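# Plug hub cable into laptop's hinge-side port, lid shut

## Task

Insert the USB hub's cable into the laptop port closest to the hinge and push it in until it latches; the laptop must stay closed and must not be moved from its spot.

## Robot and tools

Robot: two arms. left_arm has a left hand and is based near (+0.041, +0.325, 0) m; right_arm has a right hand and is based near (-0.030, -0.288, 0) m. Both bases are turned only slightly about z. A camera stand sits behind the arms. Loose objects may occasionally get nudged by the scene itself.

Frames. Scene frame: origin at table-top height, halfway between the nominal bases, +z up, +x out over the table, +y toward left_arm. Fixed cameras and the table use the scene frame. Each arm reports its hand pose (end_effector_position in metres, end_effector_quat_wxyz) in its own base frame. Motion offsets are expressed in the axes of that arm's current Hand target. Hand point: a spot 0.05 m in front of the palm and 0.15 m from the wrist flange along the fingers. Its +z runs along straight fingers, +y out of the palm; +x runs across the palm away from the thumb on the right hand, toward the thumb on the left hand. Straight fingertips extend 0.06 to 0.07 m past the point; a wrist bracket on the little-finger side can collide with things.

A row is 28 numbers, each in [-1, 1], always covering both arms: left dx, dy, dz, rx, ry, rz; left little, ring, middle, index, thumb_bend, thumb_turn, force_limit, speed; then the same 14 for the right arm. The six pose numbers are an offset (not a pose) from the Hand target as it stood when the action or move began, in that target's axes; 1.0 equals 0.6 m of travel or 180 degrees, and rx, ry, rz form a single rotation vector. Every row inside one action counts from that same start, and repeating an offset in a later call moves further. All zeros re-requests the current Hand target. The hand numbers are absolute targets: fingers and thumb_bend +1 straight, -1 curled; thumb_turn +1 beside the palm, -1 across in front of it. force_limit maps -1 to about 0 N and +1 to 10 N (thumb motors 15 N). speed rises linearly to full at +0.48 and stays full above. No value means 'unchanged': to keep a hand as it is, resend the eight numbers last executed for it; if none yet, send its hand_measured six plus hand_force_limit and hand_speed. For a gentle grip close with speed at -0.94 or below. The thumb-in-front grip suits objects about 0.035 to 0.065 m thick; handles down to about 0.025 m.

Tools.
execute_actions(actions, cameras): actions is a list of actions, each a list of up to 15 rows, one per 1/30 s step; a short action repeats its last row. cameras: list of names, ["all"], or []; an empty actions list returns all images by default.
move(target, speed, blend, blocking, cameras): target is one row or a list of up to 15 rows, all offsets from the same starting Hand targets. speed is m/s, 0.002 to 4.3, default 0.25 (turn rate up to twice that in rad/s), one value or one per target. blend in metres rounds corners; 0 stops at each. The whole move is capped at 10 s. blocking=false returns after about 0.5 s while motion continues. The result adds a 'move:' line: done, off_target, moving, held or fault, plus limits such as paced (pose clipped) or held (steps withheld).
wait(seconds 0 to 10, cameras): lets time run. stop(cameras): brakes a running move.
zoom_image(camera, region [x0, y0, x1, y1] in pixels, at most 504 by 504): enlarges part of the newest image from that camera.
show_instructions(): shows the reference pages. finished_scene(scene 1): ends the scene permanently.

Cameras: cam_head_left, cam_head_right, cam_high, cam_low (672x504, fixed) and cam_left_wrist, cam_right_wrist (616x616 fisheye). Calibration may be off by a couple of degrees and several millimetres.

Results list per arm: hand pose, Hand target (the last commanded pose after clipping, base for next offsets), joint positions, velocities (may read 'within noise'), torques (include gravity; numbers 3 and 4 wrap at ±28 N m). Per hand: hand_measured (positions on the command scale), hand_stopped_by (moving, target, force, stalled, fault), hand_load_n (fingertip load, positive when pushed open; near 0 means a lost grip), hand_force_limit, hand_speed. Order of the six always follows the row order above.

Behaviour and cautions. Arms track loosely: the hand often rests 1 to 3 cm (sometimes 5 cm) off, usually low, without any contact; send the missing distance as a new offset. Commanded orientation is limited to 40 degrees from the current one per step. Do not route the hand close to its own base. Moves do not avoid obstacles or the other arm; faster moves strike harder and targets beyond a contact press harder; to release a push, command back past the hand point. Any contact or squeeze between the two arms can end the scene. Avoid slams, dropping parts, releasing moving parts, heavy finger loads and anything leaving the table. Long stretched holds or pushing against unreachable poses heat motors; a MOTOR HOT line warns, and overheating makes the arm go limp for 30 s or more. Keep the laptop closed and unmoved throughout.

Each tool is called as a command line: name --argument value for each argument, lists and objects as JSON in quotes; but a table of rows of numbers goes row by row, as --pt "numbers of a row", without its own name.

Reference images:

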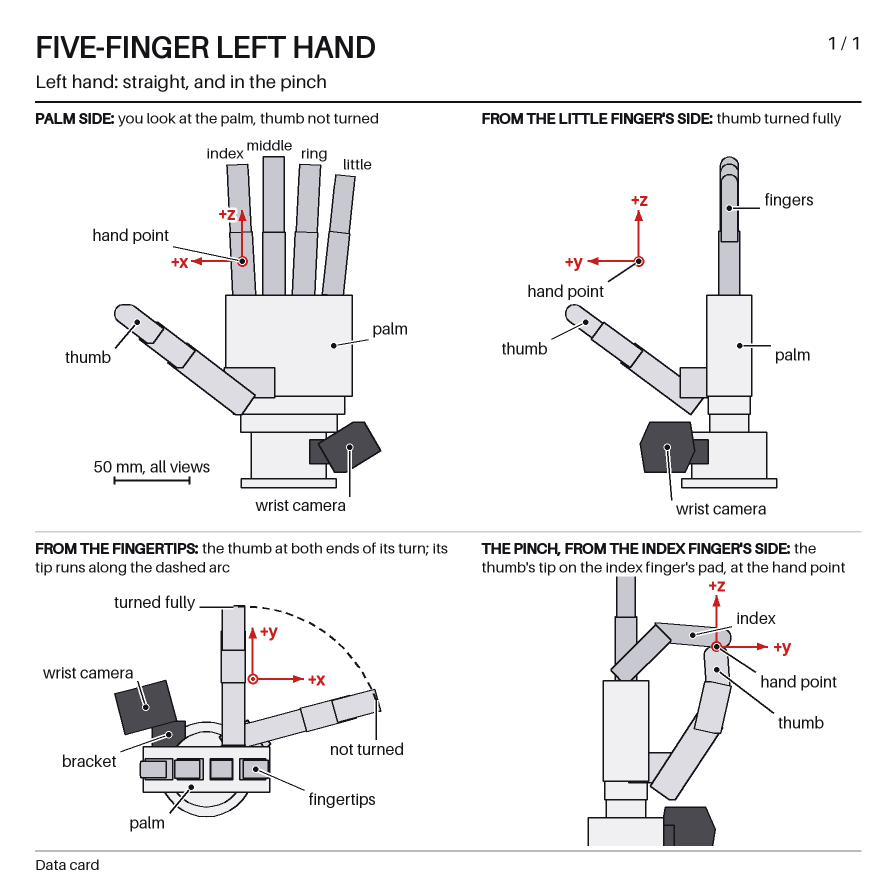

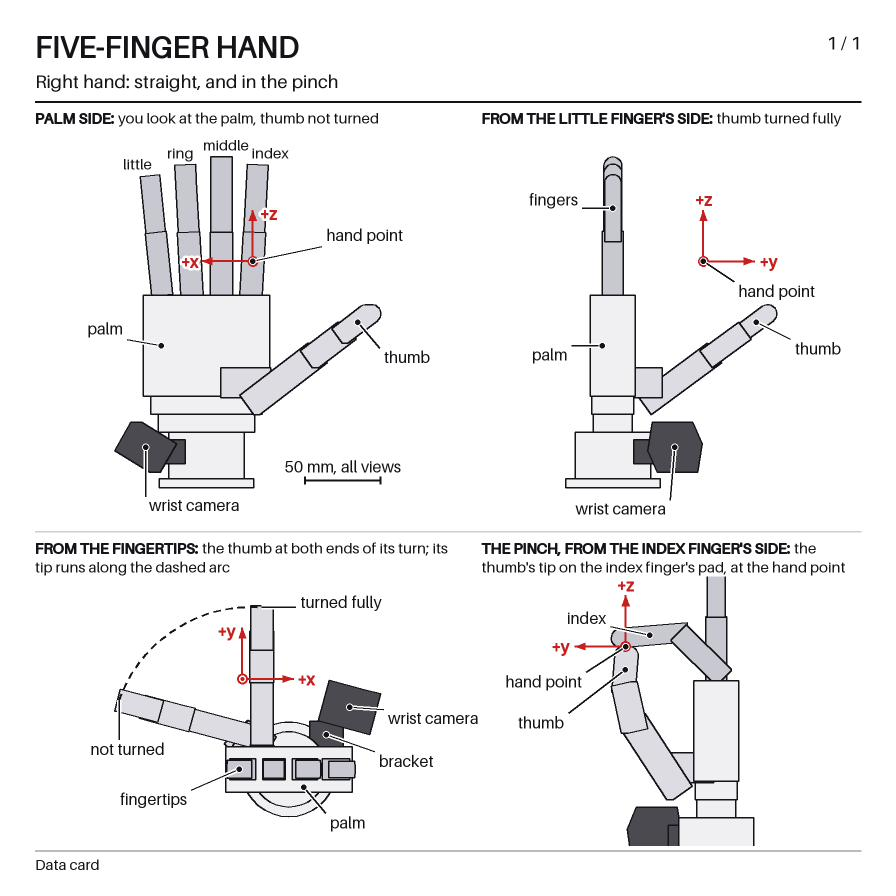

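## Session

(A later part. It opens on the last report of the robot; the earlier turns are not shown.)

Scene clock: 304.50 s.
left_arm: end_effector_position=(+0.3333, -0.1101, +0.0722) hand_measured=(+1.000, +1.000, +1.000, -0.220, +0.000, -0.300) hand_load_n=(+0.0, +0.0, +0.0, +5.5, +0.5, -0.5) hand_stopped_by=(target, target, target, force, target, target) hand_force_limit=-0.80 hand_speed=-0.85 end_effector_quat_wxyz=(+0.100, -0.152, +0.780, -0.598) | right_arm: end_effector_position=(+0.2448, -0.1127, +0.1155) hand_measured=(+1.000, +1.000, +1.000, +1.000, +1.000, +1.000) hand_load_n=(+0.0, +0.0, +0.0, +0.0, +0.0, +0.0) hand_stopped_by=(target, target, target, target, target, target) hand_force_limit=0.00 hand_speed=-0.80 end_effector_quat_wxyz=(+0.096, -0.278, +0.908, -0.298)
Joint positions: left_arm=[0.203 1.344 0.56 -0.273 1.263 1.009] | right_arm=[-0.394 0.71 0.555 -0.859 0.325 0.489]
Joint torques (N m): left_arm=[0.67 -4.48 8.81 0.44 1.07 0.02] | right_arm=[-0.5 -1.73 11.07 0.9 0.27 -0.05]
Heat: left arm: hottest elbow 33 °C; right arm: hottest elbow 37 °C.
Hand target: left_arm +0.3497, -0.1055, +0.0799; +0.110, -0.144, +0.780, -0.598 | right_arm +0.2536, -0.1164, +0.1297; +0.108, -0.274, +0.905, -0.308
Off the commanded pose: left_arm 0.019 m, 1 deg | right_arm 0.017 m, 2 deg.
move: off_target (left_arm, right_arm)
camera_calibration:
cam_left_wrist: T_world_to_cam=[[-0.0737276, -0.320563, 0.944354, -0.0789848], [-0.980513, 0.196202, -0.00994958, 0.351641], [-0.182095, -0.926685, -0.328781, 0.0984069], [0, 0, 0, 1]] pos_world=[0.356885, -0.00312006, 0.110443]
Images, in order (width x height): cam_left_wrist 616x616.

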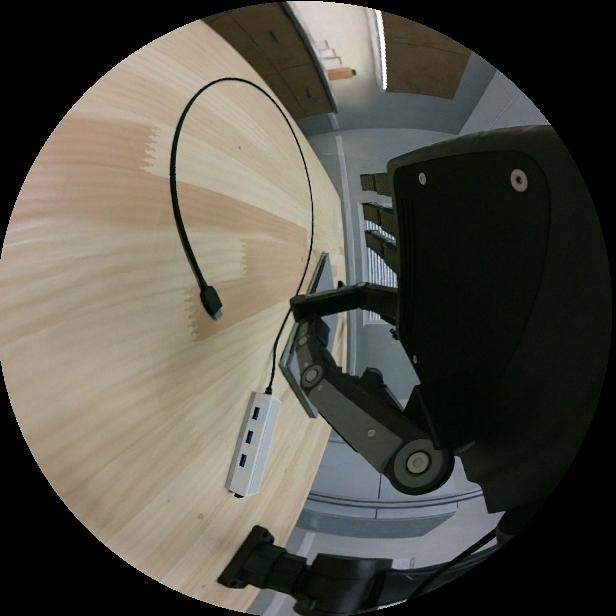

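move --target '[-0.0255, 0.06, 0.0167, 0.0278, 0, 0, 1, 1, 1, 0.3, 0.3, -0.3, -0.8, -0.2, 0, 0, 0, 0, 0, 0, 1, 1, 1, 1, 1, 1, 0, -0.8]' --speed 0.15 --cameras '["cam_left_wrist"]'

zoom_image --camera "cam_left_wrist" --region '[230, 240, 350, 360]'

Scene clock: 322.07 s.
left_arm: end_effector_position=(+0.3561, -0.1055, +0.0418) hand_measured=(+1.000, +1.000, +1.000, +0.300, +0.300, -0.300) hand_load_n=(+0.0, +0.0, +0.0, +0.0, +0.0, +0.0) hand_stopped_by=(target, target, target, target, target, target) hand_force_limit=-0.80 hand_speed=-0.20 end_effector_quat_wxyz=(+0.110, -0.136, +0.756, -0.631) | right_arm: end_effector_position=(+0.2448, -0.1127, +0.1155) hand_measured=(+1.000, +1.000, +1.000, +1.000, +1.000, +1.000) hand_load_n=(+0.0, +0.0, +0.0, +0.0, +0.0, +0.0) hand_stopped_by=(target, target, target, target, target, target) hand_force_limit=0.00 hand_speed=-0.80 end_effector_quat_wxyz=(+0.096, -0.278, +0.908, -0.298)
Joint positions: left_arm=[0.228 1.529 0.56 -0.006 1.353 0.959] | right_arm=[-0.394 0.71 0.555 -0.859 0.325 0.489]
Joint torques (N m): left_arm=[1.03 -5.89 5.93 1.18 1.03 -0.15] | right_arm=[-0.5 -1.79 11.07 0.92 0.27 -0.05]
Heat: left arm: hottest elbow 33 °C; right arm: hottest elbow 37 °C.
Hand target: left_arm +0.3641, -0.1003, +0.0425; +0.117, -0.139, +0.753, -0.632 | right_arm +0.2536, -0.1164, +0.1297; +0.108, -0.274, +0.905, -0.308
Off the commanded pose: left_arm 0.010 m, 1 deg | right_arm 0.017 m, 2 deg.
move: off_target (right_arm)
camera_calibration:
cam_left_wrist: T_world_to_cam=[[-0.124826, -0.248178, 0.960638, -0.0219684], [-0.976062, 0.204517, -0.0739942, 0.374804], [-0.178103, -0.946879, -0.267766, 0.090676], [0, 0, 0, 1]] pos_world=[0.37924, 0.00375342, 0.073117]
Images, in order (width x height): cam_left_wrist 616x616.

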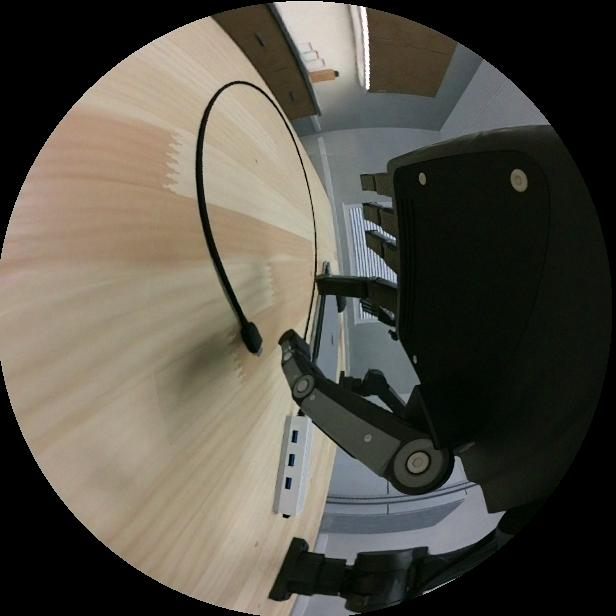

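Scaled by 4.200 from the camera's 616x616 image, which has a finer 880x880 frame.

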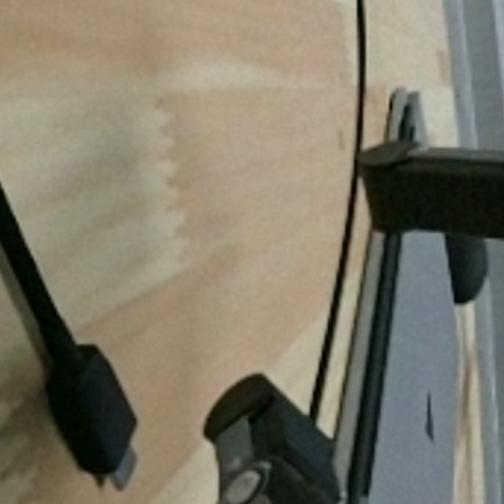

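move --target '[0.0165, 0.0332, 0.0035, 0, 0, 0, 1, 1, 1, 0.3, 0.3, -0.3, -0.8, -0.2, 0, 0, 0, 0, 0, 0, 1, 1, 1, 1, 1, 1, 0, -0.8]' --speed 0.1 --cameras '["cam_left_wrist"]'

zoom_image --camera "cam_left_wrist" --region '[230, 250, 350, 370]'

Scene clock: 331.80 s.
left_arm: end_effector_position=(+0.3534, -0.1062, +0.0256) hand_measured=(+1.000, +1.000, +1.000, +0.300, +0.300, -0.300) hand_load_n=(+0.0, -0.5, +0.0, +0.0, +0.0, +0.0) hand_stopped_by=(target, target, target, target, target, target) hand_force_limit=-0.80 hand_speed=-0.20 end_effector_quat_wxyz=(+0.116, -0.131, +0.756, -0.631) | right_arm: end_effector_position=(+0.2448, -0.1127, +0.1155) hand_measured=(+1.000, +1.000, +1.000, +1.000, +1.000, +1.000) hand_load_n=(+0.0, +0.0, +0.0, +0.0, +0.0, +0.0) hand_stopped_by=(target, target, target, target, target, target) hand_force_limit=0.00 hand_speed=-0.80 end_effector_quat_wxyz=(+0.096, -0.278, +0.908, -0.298)
Joint positions: left_arm=[0.228 1.573 0.535 0.081 1.353 0.956] | right_arm=[-0.394 0.71 0.555 -0.859 0.325 0.489]
Joint torques (N m): left_arm=[1.2 -5.95 4.42 1.28 1.03 -0.16] | right_arm=[-0.44 -1.85 11.04 0.9 0.27 -0.06]
Heat: left arm: hottest elbow 32 °C; right arm: hottest elbow 37 °C.
Hand target: left_arm +0.3544, -0.1025, +0.0225; +0.117, -0.139, +0.753, -0.632 | right_arm +0.2536, -0.1164, +0.1297; +0.108, -0.274, +0.905, -0.308
Off the commanded pose: left_arm 0.005 m, 1 deg | right_arm 0.017 m, 2 deg.
move: off_target (right_arm)
camera_calibration:
cam_left_wrist: T_world_to_cam=[[-0.139097, -0.251279, 0.957868, -0.00224879], [-0.974946, 0.204304, -0.0879819, 0.370982], [-0.173589, -0.946107, -0.273401, 0.0838263], [0, 0, 0, 1]] pos_world=[0.375926, 0.00295035, 0.057712]
Images, in order (width x height): cam_left_wrist 616x616.

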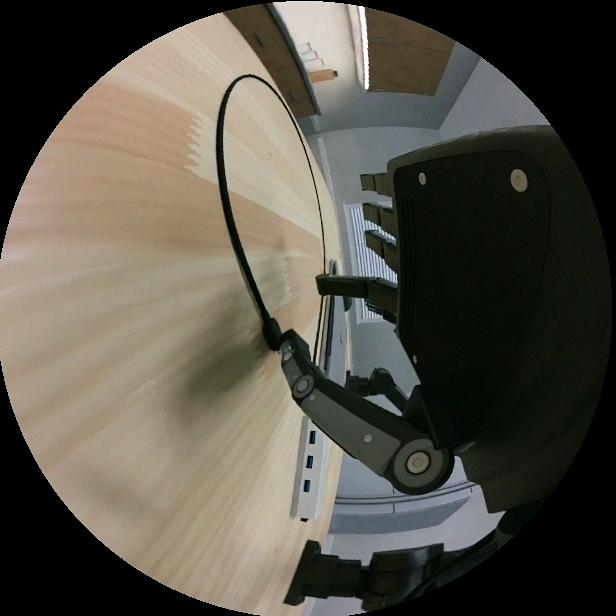

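Scaled by 4.200 from the camera's 616x616 image, which has a finer 880x880 frame.

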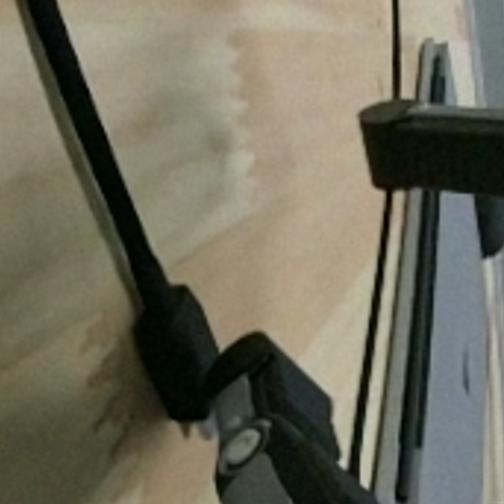

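move --target '[0.0117, 0.0167, 0.0, 0, 0, 0, 1, 1, 1, 0.3, 0.3, -0.3, -0.8, -0.2, 0, 0, 0, 0, 0, 0, 1, 1, 1, 1, 1, 1, 0, -0.8]' --speed 0.1 --cameras '["cam_left_wrist"]'

zoom_image --camera "cam_left_wrist" --region '[230, 250, 350, 370]'

Scene clock: 340.50 s.
left_arm: end_effector_position=(+0.3485, -0.1071, +0.0199) hand_measured=(+1.000, +1.000, +1.000, +0.300, +0.300, -0.300) hand_load_n=(+0.0, -0.5, +0.0, +0.0, -1.5, +0.5) hand_stopped_by=(target, target, target, target, target, target) hand_force_limit=-0.80 hand_speed=-0.20 end_effector_quat_wxyz=(+0.118, -0.129, +0.754, -0.633) | right_arm: end_effector_position=(+0.2448, -0.1127, +0.1155) hand_measured=(+1.000, +1.000, +1.000, +1.000, +1.000, +1.000) hand_load_n=(+0.0, +0.0, +0.0, +0.0, +0.0, +0.0) hand_stopped_by=(target, target, target, target, target, target) hand_force_limit=0.00 hand_speed=-0.80 end_effector_quat_wxyz=(+0.096, -0.278, +0.908, -0.298)
Joint positions: left_arm=[0.23 1.586 0.517 0.118 1.359 0.956] | right_arm=[-0.394 0.71 0.555 -0.859 0.325 0.489]
Joint torques (N m): left_arm=[1.08 -5.3 3.85 1.18 0.76 -0.07] | right_arm=[-0.44 -1.73 11.06 0.91 0.27 -0.05]
Heat: left arm: hottest elbow 32 °C; right arm: hottest elbow 37 °C.
Hand target: left_arm +0.3472, -0.1035, +0.0126; +0.117, -0.139, +0.754, -0.632 | right_arm +0.2536, -0.1164, +0.1297; +0.108, -0.274, +0.905, -0.308
Off the commanded pose: left_arm 0.008 m, 1 deg | right_arm 0.017 m, 2 deg.
move: off_target (right_arm)
camera_calibration:
cam_left_wrist: T_world_to_cam=[[-0.145174, -0.247193, 0.958029, 0.00485632], [-0.974107, 0.20533, -0.0946305, 0.365865], [-0.173321, -0.946961, -0.270601, 0.0803384], [0, 0, 0, 1]] pos_world=[0.371021, 0.00215458, 0.0517091]
Images, in order (width x height): cam_left_wrist 616x616.

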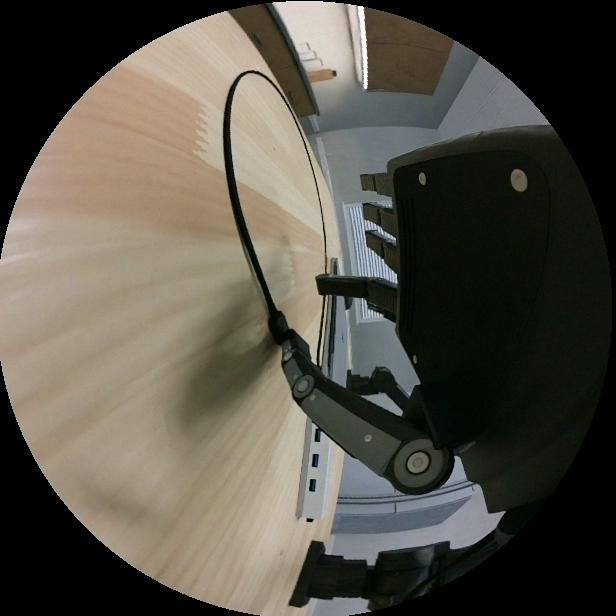

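Scaled by 4.200 from the camera's 616x616 image, which has a finer 880x880 frame.

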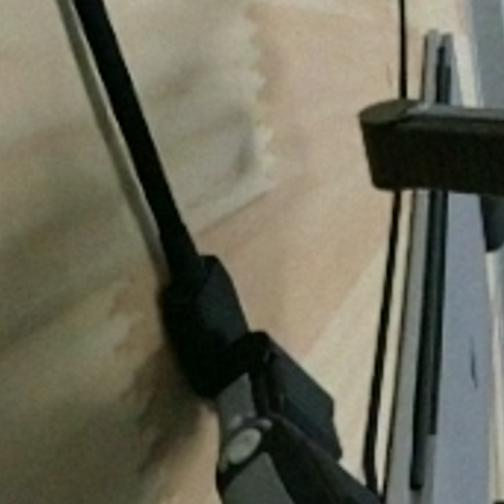

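move --target '[0.005, -0.003, -0.009, 0, 0, 0, 1, 1, 1, 0.3, 0.3, -0.3, -0.8, -0.2, 0, 0, 0, 0, 0, 0, 1, 1, 1, 1, 1, 1, 0, -0.8]' --speed 0.1 --cameras '["cam_left_wrist"]'

zoom_image --camera "cam_left_wrist" --region '[230, 250, 350, 370]'

Scene clock: 352.03 s.
left_arm: end_effector_position=(+0.3412, -0.1041, +0.0163) hand_measured=(+1.000, +1.000, +1.000, +0.300, +0.300, -0.300) hand_load_n=(+0.0, +0.0, +0.0, +0.0, +0.0, +0.0) hand_stopped_by=(target, target, target, target, target, target) hand_force_limit=-0.80 hand_speed=-0.20 end_effector_quat_wxyz=(+0.113, -0.137, +0.754, -0.633) | right_arm: end_effector_position=(+0.2448, -0.1127, +0.1155) hand_measured=(+1.000, +1.000, +1.000, +1.000, +1.000, +1.000) hand_load_n=(+0.0, +0.0, +0.0, +0.0, +0.0, +0.0) hand_stopped_by=(target, target, target, target, target, target) hand_force_limit=0.00 hand_speed=-0.80 end_effector_quat_wxyz=(+0.096, -0.278, +0.908, -0.298)
Joint positions: left_arm=[0.244 1.586 0.51 0.068 1.364 0.996] | right_arm=[-0.394 0.71 0.555 -0.859 0.325 0.489]
Joint torques (N m): left_arm=[1.08 -6.71 4.33 0.4 0.99 0.02] | right_arm=[-0.56 -1.79 11.08 0.91 0.27 -0.06]
Heat: left arm: hottest elbow 31 °C; right arm: hottest elbow 37 °C.
Hand target: left_arm +0.3427, -0.0998, +0.0154; +0.117, -0.139, +0.753, -0.632 | right_arm +0.2536, -0.1164, +0.1297; +0.108, -0.274, +0.905, -0.308
Off the commanded pose: left_arm 0.005 m, 1 deg | right_arm 0.017 m, 2 deg.
move: off_target (right_arm)
camera_calibration:
cam_left_wrist: T_world_to_cam=[[-0.127966, -0.245099, 0.961016, 0.00229193], [-0.976537, 0.20036, -0.0789328, 0.35787], [-0.173203, -0.948569, -0.264987, 0.0806443], [0, 0, 0, 1]] pos_world=[0.363735, 0.0053554, 0.0474149]
Images, in order (width x height): cam_left_wrist 616x616.

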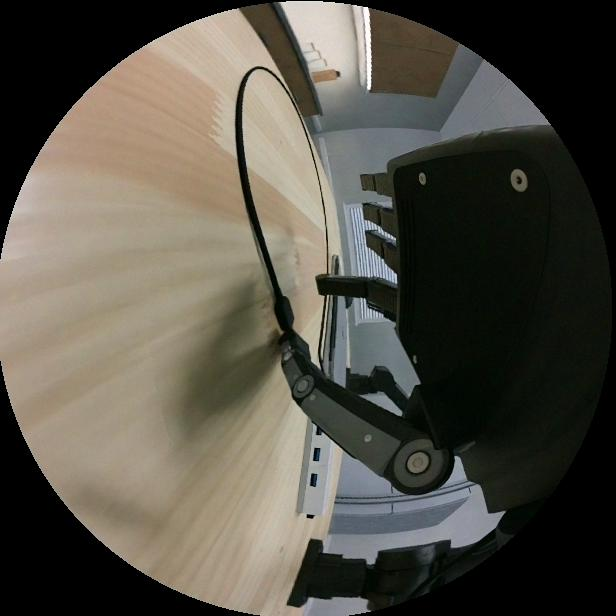

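Scaled by 4.200 from the camera's 616x616 image, which has a finer 880x880 frame.

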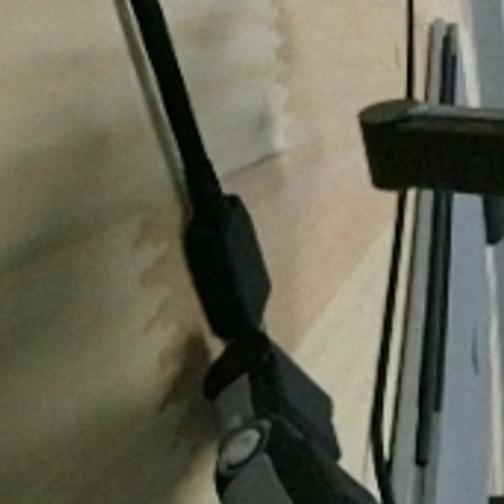

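move --target '[0.0, 0.006, 0.0, 0, 0, 0, 1, 1, 1, 0.0, 0.3, -0.3, -0.8, -0.2, 0, 0, 0, 0, 0, 0, 1, 1, 1, 1, 1, 1, 0, -0.8]' --speed 0.1 --cameras '["cam_left_wrist"]'

zoom_image --camera "cam_left_wrist" --region '[250, 260, 330, 340]'

Scene clock: 359.20 s.
left_arm: end_effector_position=(+0.3418, -0.1033, +0.0158) hand_measured=(+1.000, +1.000, +1.000, +0.000, +0.300, -0.300) hand_load_n=(+0.0, +0.0, +0.0, +0.0, +0.0, +0.0) hand_stopped_by=(target, target, target, target, target, target) hand_force_limit=-0.80 hand_speed=-0.20 end_effector_quat_wxyz=(+0.116, -0.134, +0.754, -0.632) | right_arm: end_effector_position=(+0.2448, -0.1127, +0.1155) hand_measured=(+1.000, +1.000, +1.000, +1.000, +1.000, +1.000) hand_load_n=(+0.0, +0.0, +0.0, +0.0, +0.0, -0.5) hand_stopped_by=(target, target, target, target, target, target) hand_force_limit=0.00 hand_speed=-0.80 end_effector_quat_wxyz=(+0.096, -0.278, +0.908, -0.298)
Joint positions: left_arm=[0.246 1.587 0.51 0.068 1.364 1.005] | right_arm=[-0.394 0.71 0.555 -0.859 0.325 0.489]
Joint torques (N m): left_arm=[1.08 -5.71 4.34 0.57 1.04 0.02] | right_arm=[-0.5 -1.79 11.06 0.88 0.26 -0.05]
Heat: left arm: hottest elbow 31 °C; right arm: hottest elbow 37 °C.
Hand target: left_arm +0.3425, -0.0993, +0.0119; +0.117, -0.139, +0.753, -0.632 | right_arm +0.2536, -0.1164, +0.1297; +0.108, -0.274, +0.905, -0.308
Off the commanded pose: left_arm 0.006 m, 1 deg | right_arm 0.017 m, 2 deg.
move: off_target (right_arm)
camera_calibration:
cam_left_wrist: T_world_to_cam=[[-0.135336, -0.247971, 0.959268, 0.00531036], [-0.975957, 0.200317, -0.0859082, 0.358116], [-0.170855, -0.947831, -0.269119, 0.0807873], [0, 0, 0, 1]] pos_world=[0.364028, 0.00615259, 0.0474125]
Images, in order (width x height): cam_left_wrist 616x616.

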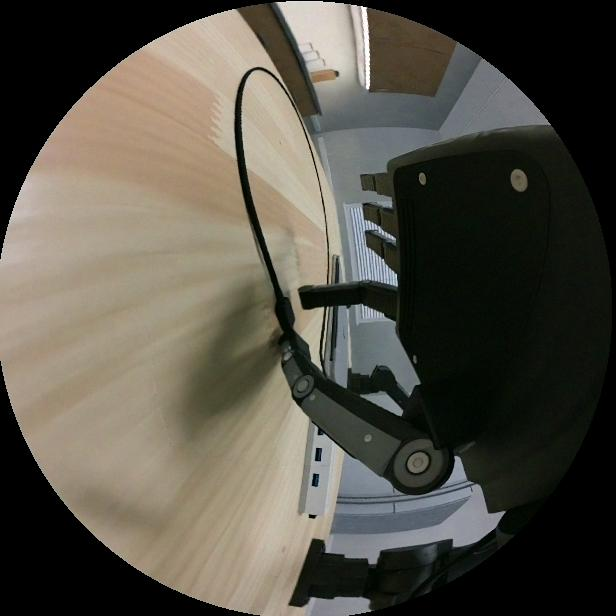

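Scaled by 6.300 from the camera's 616x616 image, which has a finer 880x880 frame.

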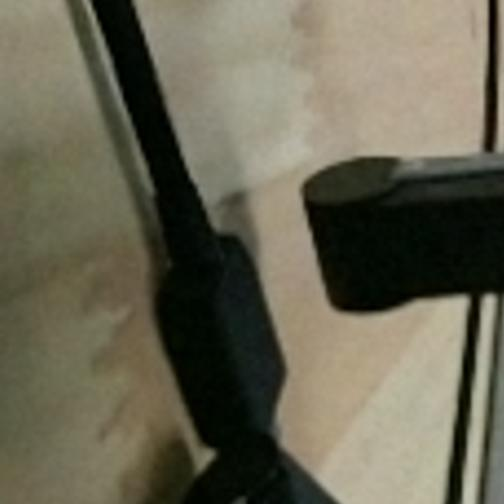

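move --target '[0.0, 0.015, 0.0, 0, 0, 0, 1, 1, 1, 0.0, 0.3, -0.3, -0.8, -0.2, 0, 0, 0, 0, 0, 0, 1, 1, 1, 1, 1, 1, 0, -0.8]' --speed 0.1 --cameras '["cam_left_wrist"]'

zoom_image --camera "cam_left_wrist" --region '[250, 260, 330, 340]'

Scene clock: 364.70 s.
left_arm: end_effector_position=(+0.3398, -0.1034, +0.0142) hand_measured=(+1.000, +1.000, +1.000, +0.000, +0.298, -0.300) hand_load_n=(+0.0, +0.0, +0.0, +0.0, -5.0, +0.5) hand_stopped_by=(target, target, target, target, target, target) hand_force_limit=-0.80 hand_speed=-0.20 end_effector_quat_wxyz=(+0.112, -0.134, +0.750, -0.638) | right_arm: end_effector_position=(+0.2448, -0.1127, +0.1155) hand_measured=(+1.000, +1.000, +1.000, +1.000, +1.000, +1.000) hand_load_n=(+0.0, +0.0, +0.0, +0.0, -0.5, +0.0) hand_stopped_by=(target, target, target, target, target, target) hand_force_limit=0.00 hand_speed=-0.80 end_effector_quat_wxyz=(+0.096, -0.278, +0.908, -0.298)
Joint positions: left_arm=[0.251 1.602 0.51 0.068 1.381 1.013] | right_arm=[-0.394 0.71 0.555 -0.859 0.325 0.489]
Joint torques (N m): left_arm=[1.03 -4.48 4.21 0.91 0.37 0.15] | right_arm=[-0.44 -1.9 11.06 0.91 0.27 -0.05]
Heat: left arm: hottest elbow 31 °C; right arm: hottest elbow 37 °C.
Hand target: left_arm +0.3419, -0.0977, +0.0031; +0.117, -0.139, +0.753, -0.632 | right_arm +0.2536, -0.1164, +0.1297; +0.108, -0.274, +0.905, -0.308
Off the commanded pose: left_arm 0.013 m, 1 deg | right_arm 0.017 m, 2 deg.
move: off_target (left_arm, right_arm)
camera_calibration:
cam_left_wrist: T_world_to_cam=[[-0.134163, -0.232664, 0.963259, 0.00772945], [-0.975049, 0.204482, -0.0864145, 0.356202], [-0.176863, -0.950818, -0.254293, 0.0813057], [0, 0, 0, 1]] pos_world=[0.362731, 0.00626847, 0.044011]
Images, in order (width x height): cam_left_wrist 616x616.

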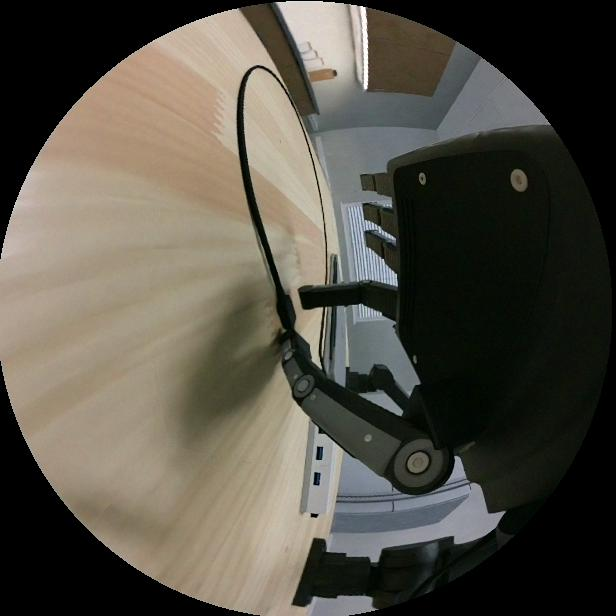

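Scaled by 6.300 from the camera's 616x616 image, which has a finer 880x880 frame.

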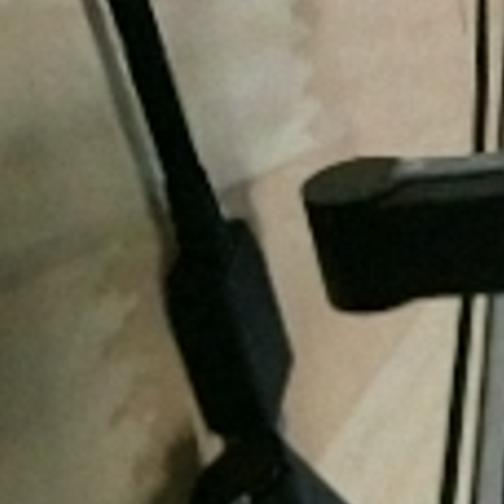

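move --target '[0.0, -0.013, -0.003, 0, 0, 0, 1, 1, 1, 0.0, 0.12, -0.3, -0.3, -0.2, 0, 0, 0, 0, 0, 0, 1, 1, 1, 1, 1, 1, 0, -0.8]' --speed 0.1

move --target '[0.0, 0.014, 0.0, 0, 0, 0, 1, 1, 1, 0.0, 0.12, -0.3, -0.3, -0.2, 0, 0, 0, 0, 0, 0, 1, 1, 1, 1, 1, 1, 0, -0.8]' --speed 0.1 --cameras '["cam_left_wrist"]'

zoom_image --camera "cam_left_wrist" --region '[250, 260, 330, 340]'

Scene clock: 372.73 s.
left_arm: end_effector_position=(+0.3369, -0.1027, +0.0080) hand_measured=(+1.000, +1.000, +1.000, +0.000, +0.120, -0.300) hand_load_n=(+0.0, +0.0, +0.0, +0.0, +0.0, +0.0) hand_stopped_by=(target, target, target, target, target, target) hand_force_limit=-0.30 hand_speed=-0.20 end_effector_quat_wxyz=(+0.107, -0.141, +0.753, -0.633) | right_arm: end_effector_position=(+0.2448, -0.1127, +0.1155) hand_measured=(+1.000, +1.000, +1.000, +1.000, +1.000, +1.000) hand_load_n=(+0.0, +0.0, +0.0, +0.0, +0.0, +0.0) hand_stopped_by=(target, target, target, target, target, target) hand_force_limit=0.00 hand_speed=-0.80 end_effector_quat_wxyz=(+0.096, -0.278, +0.908, -0.298)
Joint positions: left_arm=[0.252 1.613 0.51 0.044 1.369 1.031] | right_arm=[-0.394 0.71 0.555 -0.859 0.325 0.489]
Joint torques (N m): left_arm=[1.2 -7.65 4.48 0.49 0.95 0.05] | right_arm=[-0.44 -1.79 11.04 0.92 0.27 -0.05]
Heat: left arm: hottest shoulder 30 °C; right arm: hottest elbow 37 °C.
Hand target: left_arm +0.3417, -0.0975, +0.0110; +0.117, -0.139, +0.753, -0.632 | right_arm +0.2536, -0.1164, +0.1297; +0.108, -0.274, +0.905, -0.308
Off the commanded pose: left_arm 0.008 m, 1 deg | right_arm 0.017 m, 2 deg.
move: off_target (right_arm)

Scene clock: 373.60 s.
left_arm: end_effector_position=(+0.3375, -0.1017, +0.0078) hand_measured=(+1.000, +1.000, +1.000, +0.000, +0.120, -0.300) hand_load_n=(+0.0, -0.5, +0.0, +0.0, -1.0, +0.5) hand_stopped_by=(target, target, target, target, target, target) hand_force_limit=-0.30 hand_speed=-0.20 end_effector_quat_wxyz=(+0.111, -0.137, +0.753, -0.634) | right_arm: end_effector_position=(+0.2448, -0.1127, +0.1155) hand_measured=(+1.000, +1.000, +1.000, +1.000, +1.000, +1.000) hand_load_n=(+0.0, +0.0, +0.0, +0.0, +0.0, -0.5) hand_stopped_by=(target, target, target, target, target, target) hand_force_limit=0.00 hand_speed=-0.80 end_effector_quat_wxyz=(+0.096, -0.278, +0.908, -0.298)
Joint positions: left_arm=[0.256 1.615 0.51 0.044 1.374 1.046] | right_arm=[-0.394 0.71 0.555 -0.859 0.325 0.489]
Joint torques (N m): left_arm=[1.38 -5.66 4.46 0.73 0.84 0.05] | right_arm=[-0.5 -1.73 11.07 0.91 0.27 -0.05]
Heat: left arm: hottest shoulder 30 °C; right arm: hottest elbow 37 °C.
Hand target: left_arm +0.3412, -0.0960, +0.0028; +0.117, -0.139, +0.753, -0.632 | right_arm +0.2536, -0.1164, +0.1297; +0.108, -0.274, +0.905, -0.308
Off the commanded pose: left_arm 0.008 m, 1 deg | right_arm 0.017 m, 2 deg.
move: off_target (right_arm)
camera_calibration:
cam_left_wrist: T_world_to_cam=[[-0.126271, -0.240881, 0.962305, 0.0105227], [-0.976277, 0.202185, -0.0774942, 0.353169], [-0.175896, -0.949262, -0.260697, 0.0808318], [0, 0, 0, 1]] pos_world=[0.360337, 0.00785994, 0.0383151]
Images, in order (width x height): cam_left_wrist 616x616.

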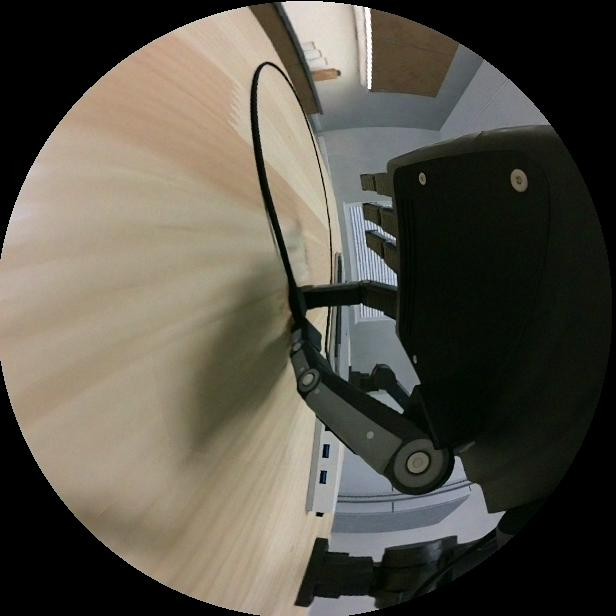

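Scaled by 6.300 from the camera's 616x616 image, which has a finer 880x880 frame.

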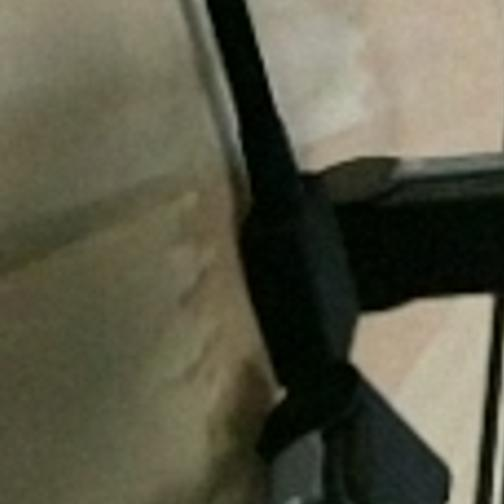

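move --target '[0.0, 0.0, 0.0, 0, 0, 0, 1, 1, 1, -0.5, 0.12, -0.3, -0.4, -0.9, 0, 0, 0, 0, 0, 0, 1, 1, 1, 1, 1, 1, 0, -0.8]' --speed 0.1 --cameras '["cam_left_wrist"]'

zoom_image --camera "cam_left_wrist" --region '[250, 260, 330, 340]'

Scene clock: 381.57 s.
left_arm: end_effector_position=(+0.3373, -0.1020, +0.0084) hand_measured=(+1.000, +1.000, +1.000, -0.074, +0.120, -0.300) hand_load_n=(+0.0, +0.0, +0.0, +3.0, +1.0, +0.0) hand_stopped_by=(target, target, target, force, target, target) hand_force_limit=-0.40 hand_speed=-0.90 end_effector_quat_wxyz=(+0.111, -0.135, +0.752, -0.636) | right_arm: end_effector_position=(+0.2448, -0.1127, +0.1155) hand_measured=(+1.000, +1.000, +1.000, +1.000, +1.000, +1.000) hand_load_n=(+0.0, +0.0, +0.0, +0.0, +0.0, +0.0) hand_stopped_by=(target, target, target, target, target, target) hand_force_limit=0.00 hand_speed=-0.80 end_effector_quat_wxyz=(+0.096, -0.278, +0.908, -0.298)
Joint positions: left_arm=[0.256 1.615 0.51 0.044 1.378 1.048] | right_arm=[-0.394 0.71 0.555 -0.859 0.325 0.489]
Joint torques (N m): left_arm=[1.38 -5.66 4.46 0.68 0.65 0.09] | right_arm=[-0.56 -1.79 11.06 0.91 0.27 -0.05]
Heat: left arm: hottest shoulder 30 °C; right arm: hottest elbow 37 °C.
Hand target: left_arm +0.3413, -0.0960, +0.0028; +0.117, -0.139, +0.754, -0.632 | right_arm +0.2536, -0.1164, +0.1297; +0.108, -0.274, +0.905, -0.308
Off the commanded pose: left_arm 0.009 m, 1 deg | right_arm 0.017 m, 2 deg.
move: off_target (right_arm)
camera_calibration:
cam_left_wrist: T_world_to_cam=[[-0.129408, -0.237832, 0.962647, 0.0111615], [-0.975589, 0.204243, -0.0806873, 0.353118], [-0.177424, -0.94959, -0.258457, 0.08112], [0, 0, 0, 1]] pos_world=[0.360335, 0.0075634, 0.0387136]
Images, in order (width x height): cam_left_wrist 616x616.

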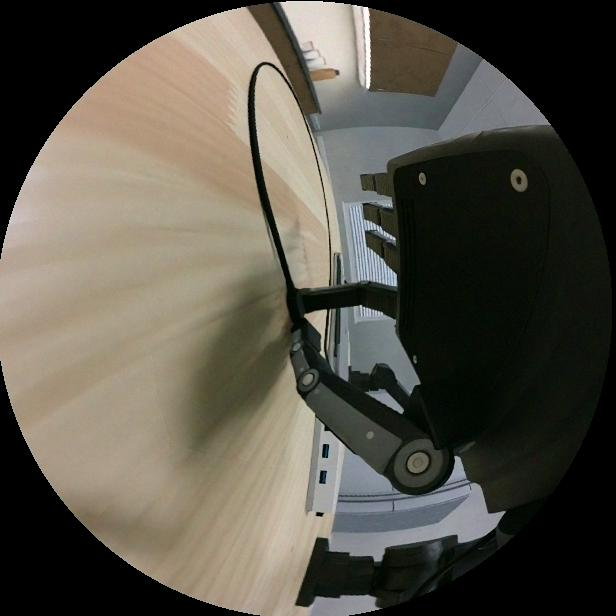

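Scaled by 6.300 from the camera's 616x616 image, which has a finer 880x880 frame.

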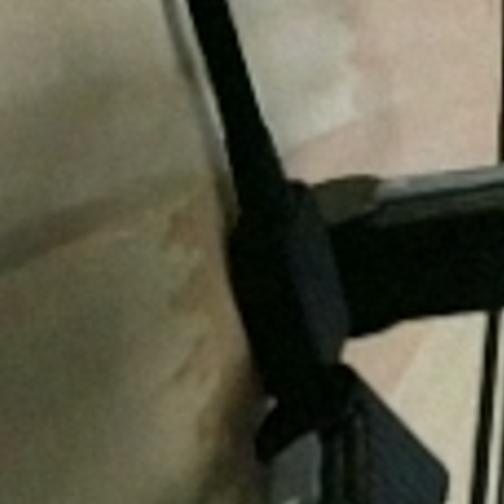

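move --target '[0.0, 0.0, 0.0, 0, 0, 0, 1, 1, 1, -0.6, 0.12, -0.3, 0.0, -0.9, 0, 0, 0, 0, 0, 0, 1, 1, 1, 1, 1, 1, 0, -0.8]' --speed 0.1 --cameras '["cam_left_wrist"]'

zoom_image --camera "cam_left_wrist" --region '[250, 260, 330, 340]'

Scene clock: 385.63 s.
left_arm: end_effector_position=(+0.3372, -0.1021, +0.0086) hand_measured=(+1.000, +1.000, +1.000, -0.090, +0.120, -0.300) hand_load_n=(+0.0, +0.0, +0.0, +5.0, +1.0, +0.5) hand_stopped_by=(target, target, target, force, target, target) hand_force_limit=0.00 hand_speed=-0.90 end_effector_quat_wxyz=(+0.111, -0.135, +0.752, -0.636) | right_arm: end_effector_position=(+0.2448, -0.1127, +0.1155) hand_measured=(+1.000, +1.000, +1.000, +1.000, +1.000, +1.000) hand_load_n=(+0.0, +0.0, +0.0, +0.0, +0.0, +0.0) hand_stopped_by=(target, target, target, target, target, target) hand_force_limit=0.00 hand_speed=-0.80 end_effector_quat_wxyz=(+0.096, -0.278, +0.908, -0.298)
Joint positions: left_arm=[0.256 1.615 0.51 0.044 1.379 1.048] | right_arm=[-0.394 0.71 0.555 -0.859 0.325 0.489]
Joint torques (N m): left_arm=[1.26 -5.6 4.49 0.64 0.6 0.08] | right_arm=[-0.44 -1.79 11.06 0.91 0.27 -0.06]
Heat: left arm: hottest shoulder 30 °C; right arm: hottest elbow 37 °C.
Hand target: left_arm +0.3412, -0.0960, +0.0028; +0.117, -0.139, +0.753, -0.632 | right_arm +0.2536, -0.1164, +0.1297; +0.108, -0.274, +0.905, -0.308
Off the commanded pose: left_arm 0.009 m, 1 deg | right_arm 0.017 m, 2 deg.
move: off_target (right_arm)
camera_calibration:
cam_left_wrist: T_world_to_cam=[[-0.129822, -0.236795, 0.962847, 0.0111757], [-0.975441, 0.204763, -0.0811622, 0.353107], [-0.177937, -0.949737, -0.257563, 0.0812031], [0, 0, 0, 1]] pos_world=[0.360335, 0.00746454, 0.0388134]
Images, in order (width x height): cam_left_wrist 616x616.

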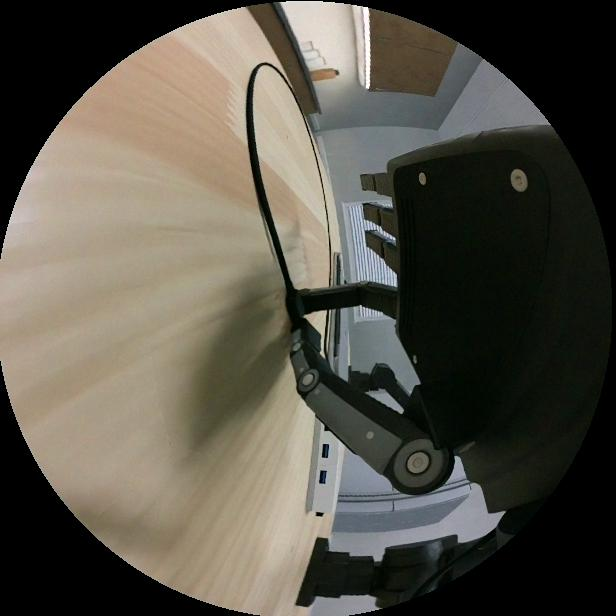

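Scaled by 6.300 from the camera's 616x616 image, which has a finer 880x880 frame.

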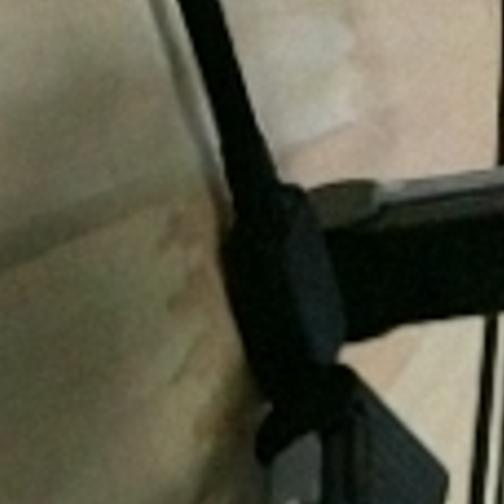

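move --target '[0.0, -0.05, -0.009, 0, 0, 0, 1, 1, 1, -0.6, 0.12, -0.3, 0.0, -0.9, 0, 0, 0, 0, 0, 0, 1, 1, 1, 1, 1, 1, 0, -0.8]' --speed 0.05 --cameras '["cam_left_wrist"]'

zoom_image --camera "cam_left_wrist" --region '[250, 260, 330, 340]'

Scene clock: 389.50 s.
left_arm: end_effector_position=(+0.3284, -0.1033, +0.0232) hand_measured=(+1.000, +1.000, +1.000, -0.090, +0.120, -0.300) hand_load_n=(+0.0, +0.0, +0.0, +1.5, +0.5, +0.0) hand_stopped_by=(target, target, target, force, target, target) hand_force_limit=0.00 hand_speed=-0.90 end_effector_quat_wxyz=(+0.096, -0.150, +0.752, -0.634) | right_arm: end_effector_position=(+0.2448, -0.1127, +0.1155) hand_measured=(+1.000, +1.000, +1.000, +1.000, +1.000, +1.000) hand_load_n=(+0.0, +0.0, +0.0, +0.0, +0.0, +0.0) hand_stopped_by=(target, target, target, target, target, target) hand_force_limit=0.00 hand_speed=-0.80 end_effector_quat_wxyz=(+0.096, -0.278, +0.908, -0.298)
Joint positions: left_arm=[0.257 1.548 0.51 -0.068 1.371 1.052] | right_arm=[-0.394 0.71 0.555 -0.859 0.325 0.489]
Joint torques (N m): left_arm=[1.08 -8.29 5.9 0.27 0.96 0] | right_arm=[-0.38 -1.79 11.07 0.9 0.28 -0.05]
Heat: left arm: hottest shoulder 30 °C; right arm: hottest elbow 37 °C.
Hand target: left_arm +0.3412, -0.0959, +0.0332; +0.117, -0.139, +0.754, -0.632 | right_arm +0.2536, -0.1164, +0.1297; +0.108, -0.274, +0.905, -0.308
Off the commanded pose: left_arm 0.018 m, 3 deg | right_arm 0.017 m, 2 deg.
move: off_target (left_arm, right_arm)
camera_calibration:
cam_left_wrist: T_world_to_cam=[[-0.088071, -0.23375, 0.9683, -0.0178503], [-0.978881, 0.200344, -0.0406699, 0.345556], [-0.184486, -0.951432, -0.246458, 0.083946], [0, 0, 0, 1]] pos_world=[0.352173, 0.0064664, 0.0520273]
Images, in order (width x height): cam_left_wrist 616x616.

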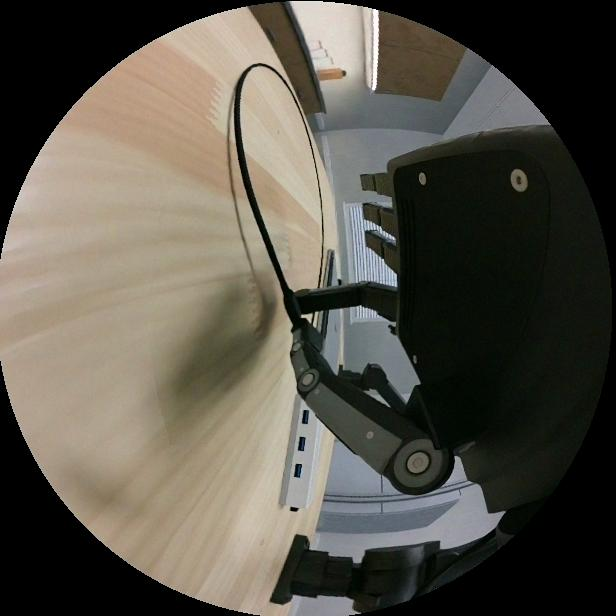

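Scaled by 6.300 from the camera's 616x616 image, which has a finer 880x880 frame.

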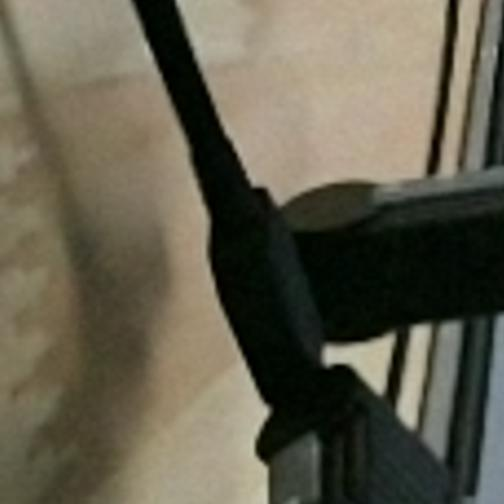

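move --target '[0.0, -0.07, -0.012, 0, 0, 0, 1, 1, 1, -0.65, 0.12, -0.3, 0.1, -0.9, 0, 0, 0, 0, 0, 0, 1, 1, 1, 1, 1, 1, 0, -0.8]' --speed 0.08 --cameras '["cam_left_wrist", "cam_head_left"]'

zoom_image --camera "cam_left_wrist" --region '[250, 260, 330, 340]'

Scene clock: 406.43 s.
left_arm: end_effector_position=(+0.3235, -0.1046, +0.0620) hand_measured=(+1.000, +1.000, +1.000, -0.246, +0.120, -0.300) hand_load_n=(+0.0, +0.0, +0.0, +9.5, +1.5, -0.5) hand_stopped_by=(target, target, target, force, target, target) hand_force_limit=0.10 hand_speed=-0.90 end_effector_quat_wxyz=(+0.092, -0.154, +0.752, -0.634) | right_arm: end_effector_position=(+0.2448, -0.1127, +0.1155) hand_measured=(+1.000, +1.000, +1.000, +1.000, +1.000, +1.000) hand_load_n=(+0.0, +0.0, +0.0, +0.0, +0.0, +0.0) hand_stopped_by=(target, target, target, target, target, target) hand_force_limit=0.00 hand_speed=-0.80 end_effector_quat_wxyz=(+0.096, -0.278, +0.908, -0.298)
Joint positions: left_arm=[0.257 1.411 0.53 -0.234 1.371 1.05] | right_arm=[-0.394 0.71 0.555 -0.859 0.325 0.489]
Joint torques (N m): left_arm=[1.08 -7.06 7.94 0.25 0.98 0.05] | right_arm=[-0.5 -1.85 11.08 0.9 0.27 -0.06]
Heat: left arm: hottest elbow 30 °C; right arm: hottest elbow 38 °C.
Hand target: left_arm +0.3413, -0.0962, +0.0759; +0.117, -0.139, +0.753, -0.632 | right_arm +0.2536, -0.1164, +0.1297; +0.108, -0.274, +0.905, -0.308
Off the commanded pose: left_arm 0.024 m, 3 deg | right_arm 0.017 m, 2 deg.
move: off_target (left_arm, right_arm)
camera_calibration:
cam_left_wrist: T_world_to_cam=[[-0.0772447, -0.231125, 0.969853, -0.0594435], [-0.979389, 0.199679, -0.030419, 0.342112], [-0.186628, -0.952213, -0.241786, 0.0917023], [0, 0, 0, 1]] pos_world=[0.347584, 0.00526878, 0.0902304]
Images, in order (width x height): cam_head_left 672x504, cam_left_wrist 616x616.

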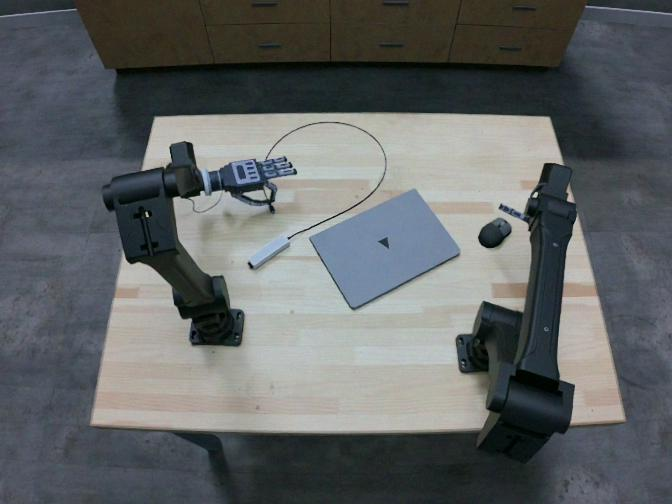

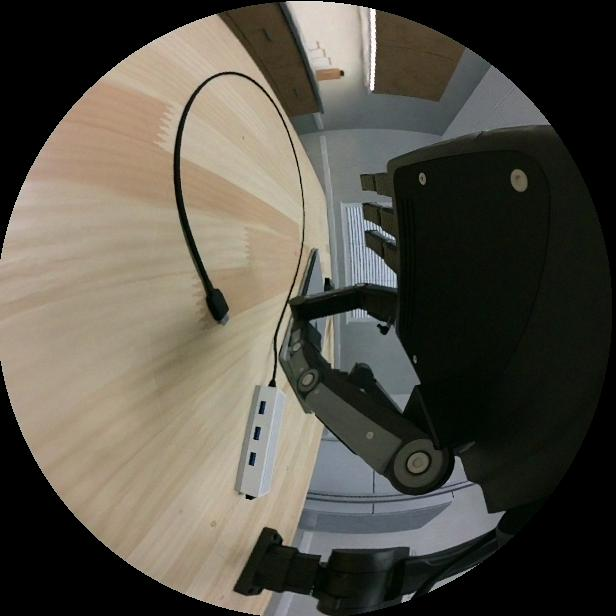

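Scaled by 6.300 from the camera's 616x616 image, which has a finer 880x880 frame.

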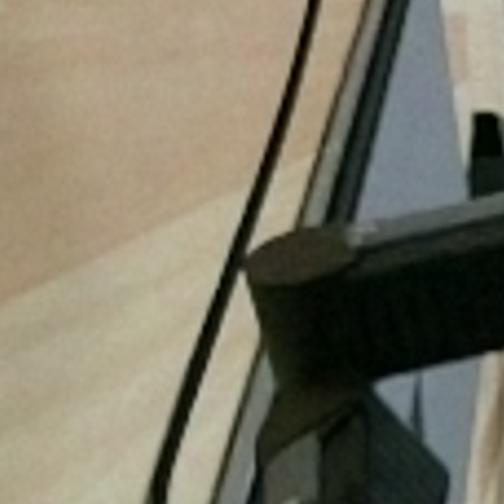

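zoom_image --camera "cam_left_wrist" --region '[185, 270, 245, 330]'

Scaled by 8.400 from the camera's 616x616 image, which has a finer 880x880 frame.

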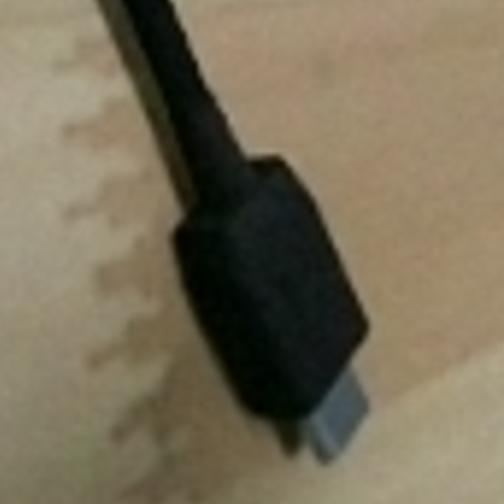

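move --target '[-0.0093, 0.0603, 0.0035, -0.0112, -0.0166, -0.0034, 1, 1, 1, 0.2, 0.04, -0.3, -0.6, -0.2, 0, 0, 0, 0, 0, 0, 1, 1, 1, 1, 1, 1, 0, -0.8]' --speed 0.1 --cameras '["cam_left_wrist"]'

zoom_image --camera "cam_left_wrist" --region '[230, 250, 330, 350]'

Scene clock: 444.23 s.
left_arm: end_effector_position=(+0.3437, -0.0942, +0.0431) hand_measured=(+1.000, +1.000, +1.000, +0.200, +0.040, -0.300) hand_load_n=(+0.0, -0.5, +0.0, +0.0, +0.0, +0.0) hand_stopped_by=(target, target, target, target, target, target) hand_force_limit=-0.60 hand_speed=-0.20 end_effector_quat_wxyz=(+0.129, -0.153, +0.762, -0.616) | right_arm: end_effector_position=(+0.2448, -0.1127, +0.1155) hand_measured=(+1.000, +1.000, +1.000, +1.000, +1.000, +1.000) hand_load_n=(+0.0, +0.0, +0.0, +0.0, +0.0, +0.0) hand_stopped_by=(target, target, target, target, target, target) hand_force_limit=0.00 hand_speed=-0.80 end_effector_quat_wxyz=(+0.096, -0.278, +0.908, -0.298)
Joint positions: left_arm=[0.263 1.462 0.515 -0.037 1.318 0.978] | right_arm=[-0.394 0.71 0.555 -0.859 0.325 0.489]
Joint torques (N m): left_arm=[1.14 -5.36 4.86 1.22 0.87 -0.16] | right_arm=[-0.44 -1.85 11.07 0.9 0.27 -0.05]
Heat: left arm: hottest shoulder 30 °C; right arm: hottest elbow 38 °C.
Hand target: left_arm +0.3449, -0.0902, +0.0398; +0.130, -0.162, +0.760, -0.615 | right_arm +0.2536, -0.1164, +0.1297; +0.108, -0.274, +0.905, -0.308
Off the commanded pose: left_arm 0.005 m, 1 deg | right_arm 0.017 m, 2 deg.
move: off_target (right_arm)
camera_calibration:
cam_left_wrist: T_world_to_cam=[[-0.112921, -0.285889, 0.951586, -0.0292582], [-0.985139, 0.156958, -0.0697474, 0.358957], [-0.129419, -0.945321, -0.299364, 0.0843208], [0, 0, 0, 1]] pos_world=[0.361231, 0.0150044, 0.0781206]
Images, in order (width x height): cam_left_wrist 616x616.

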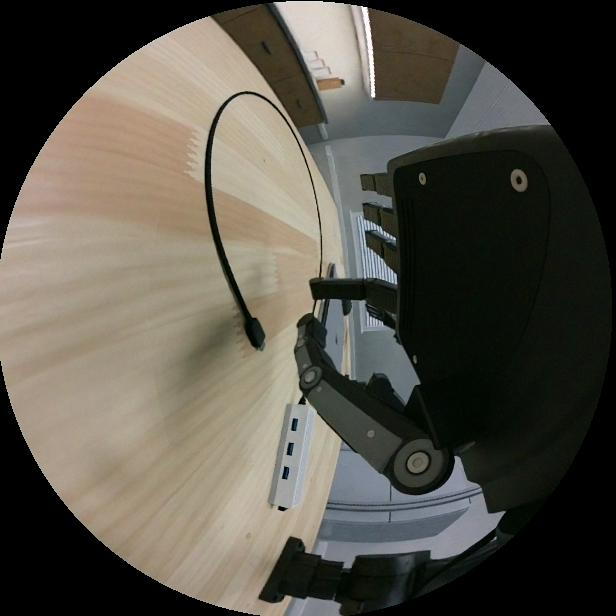

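Scaled by 5.040 from the camera's 616x616 image, which has a finer 880x880 frame.

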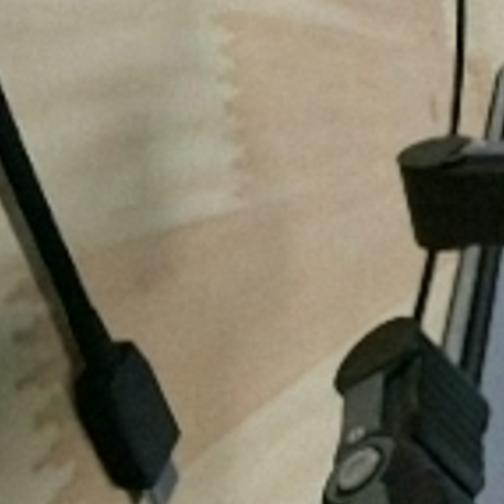

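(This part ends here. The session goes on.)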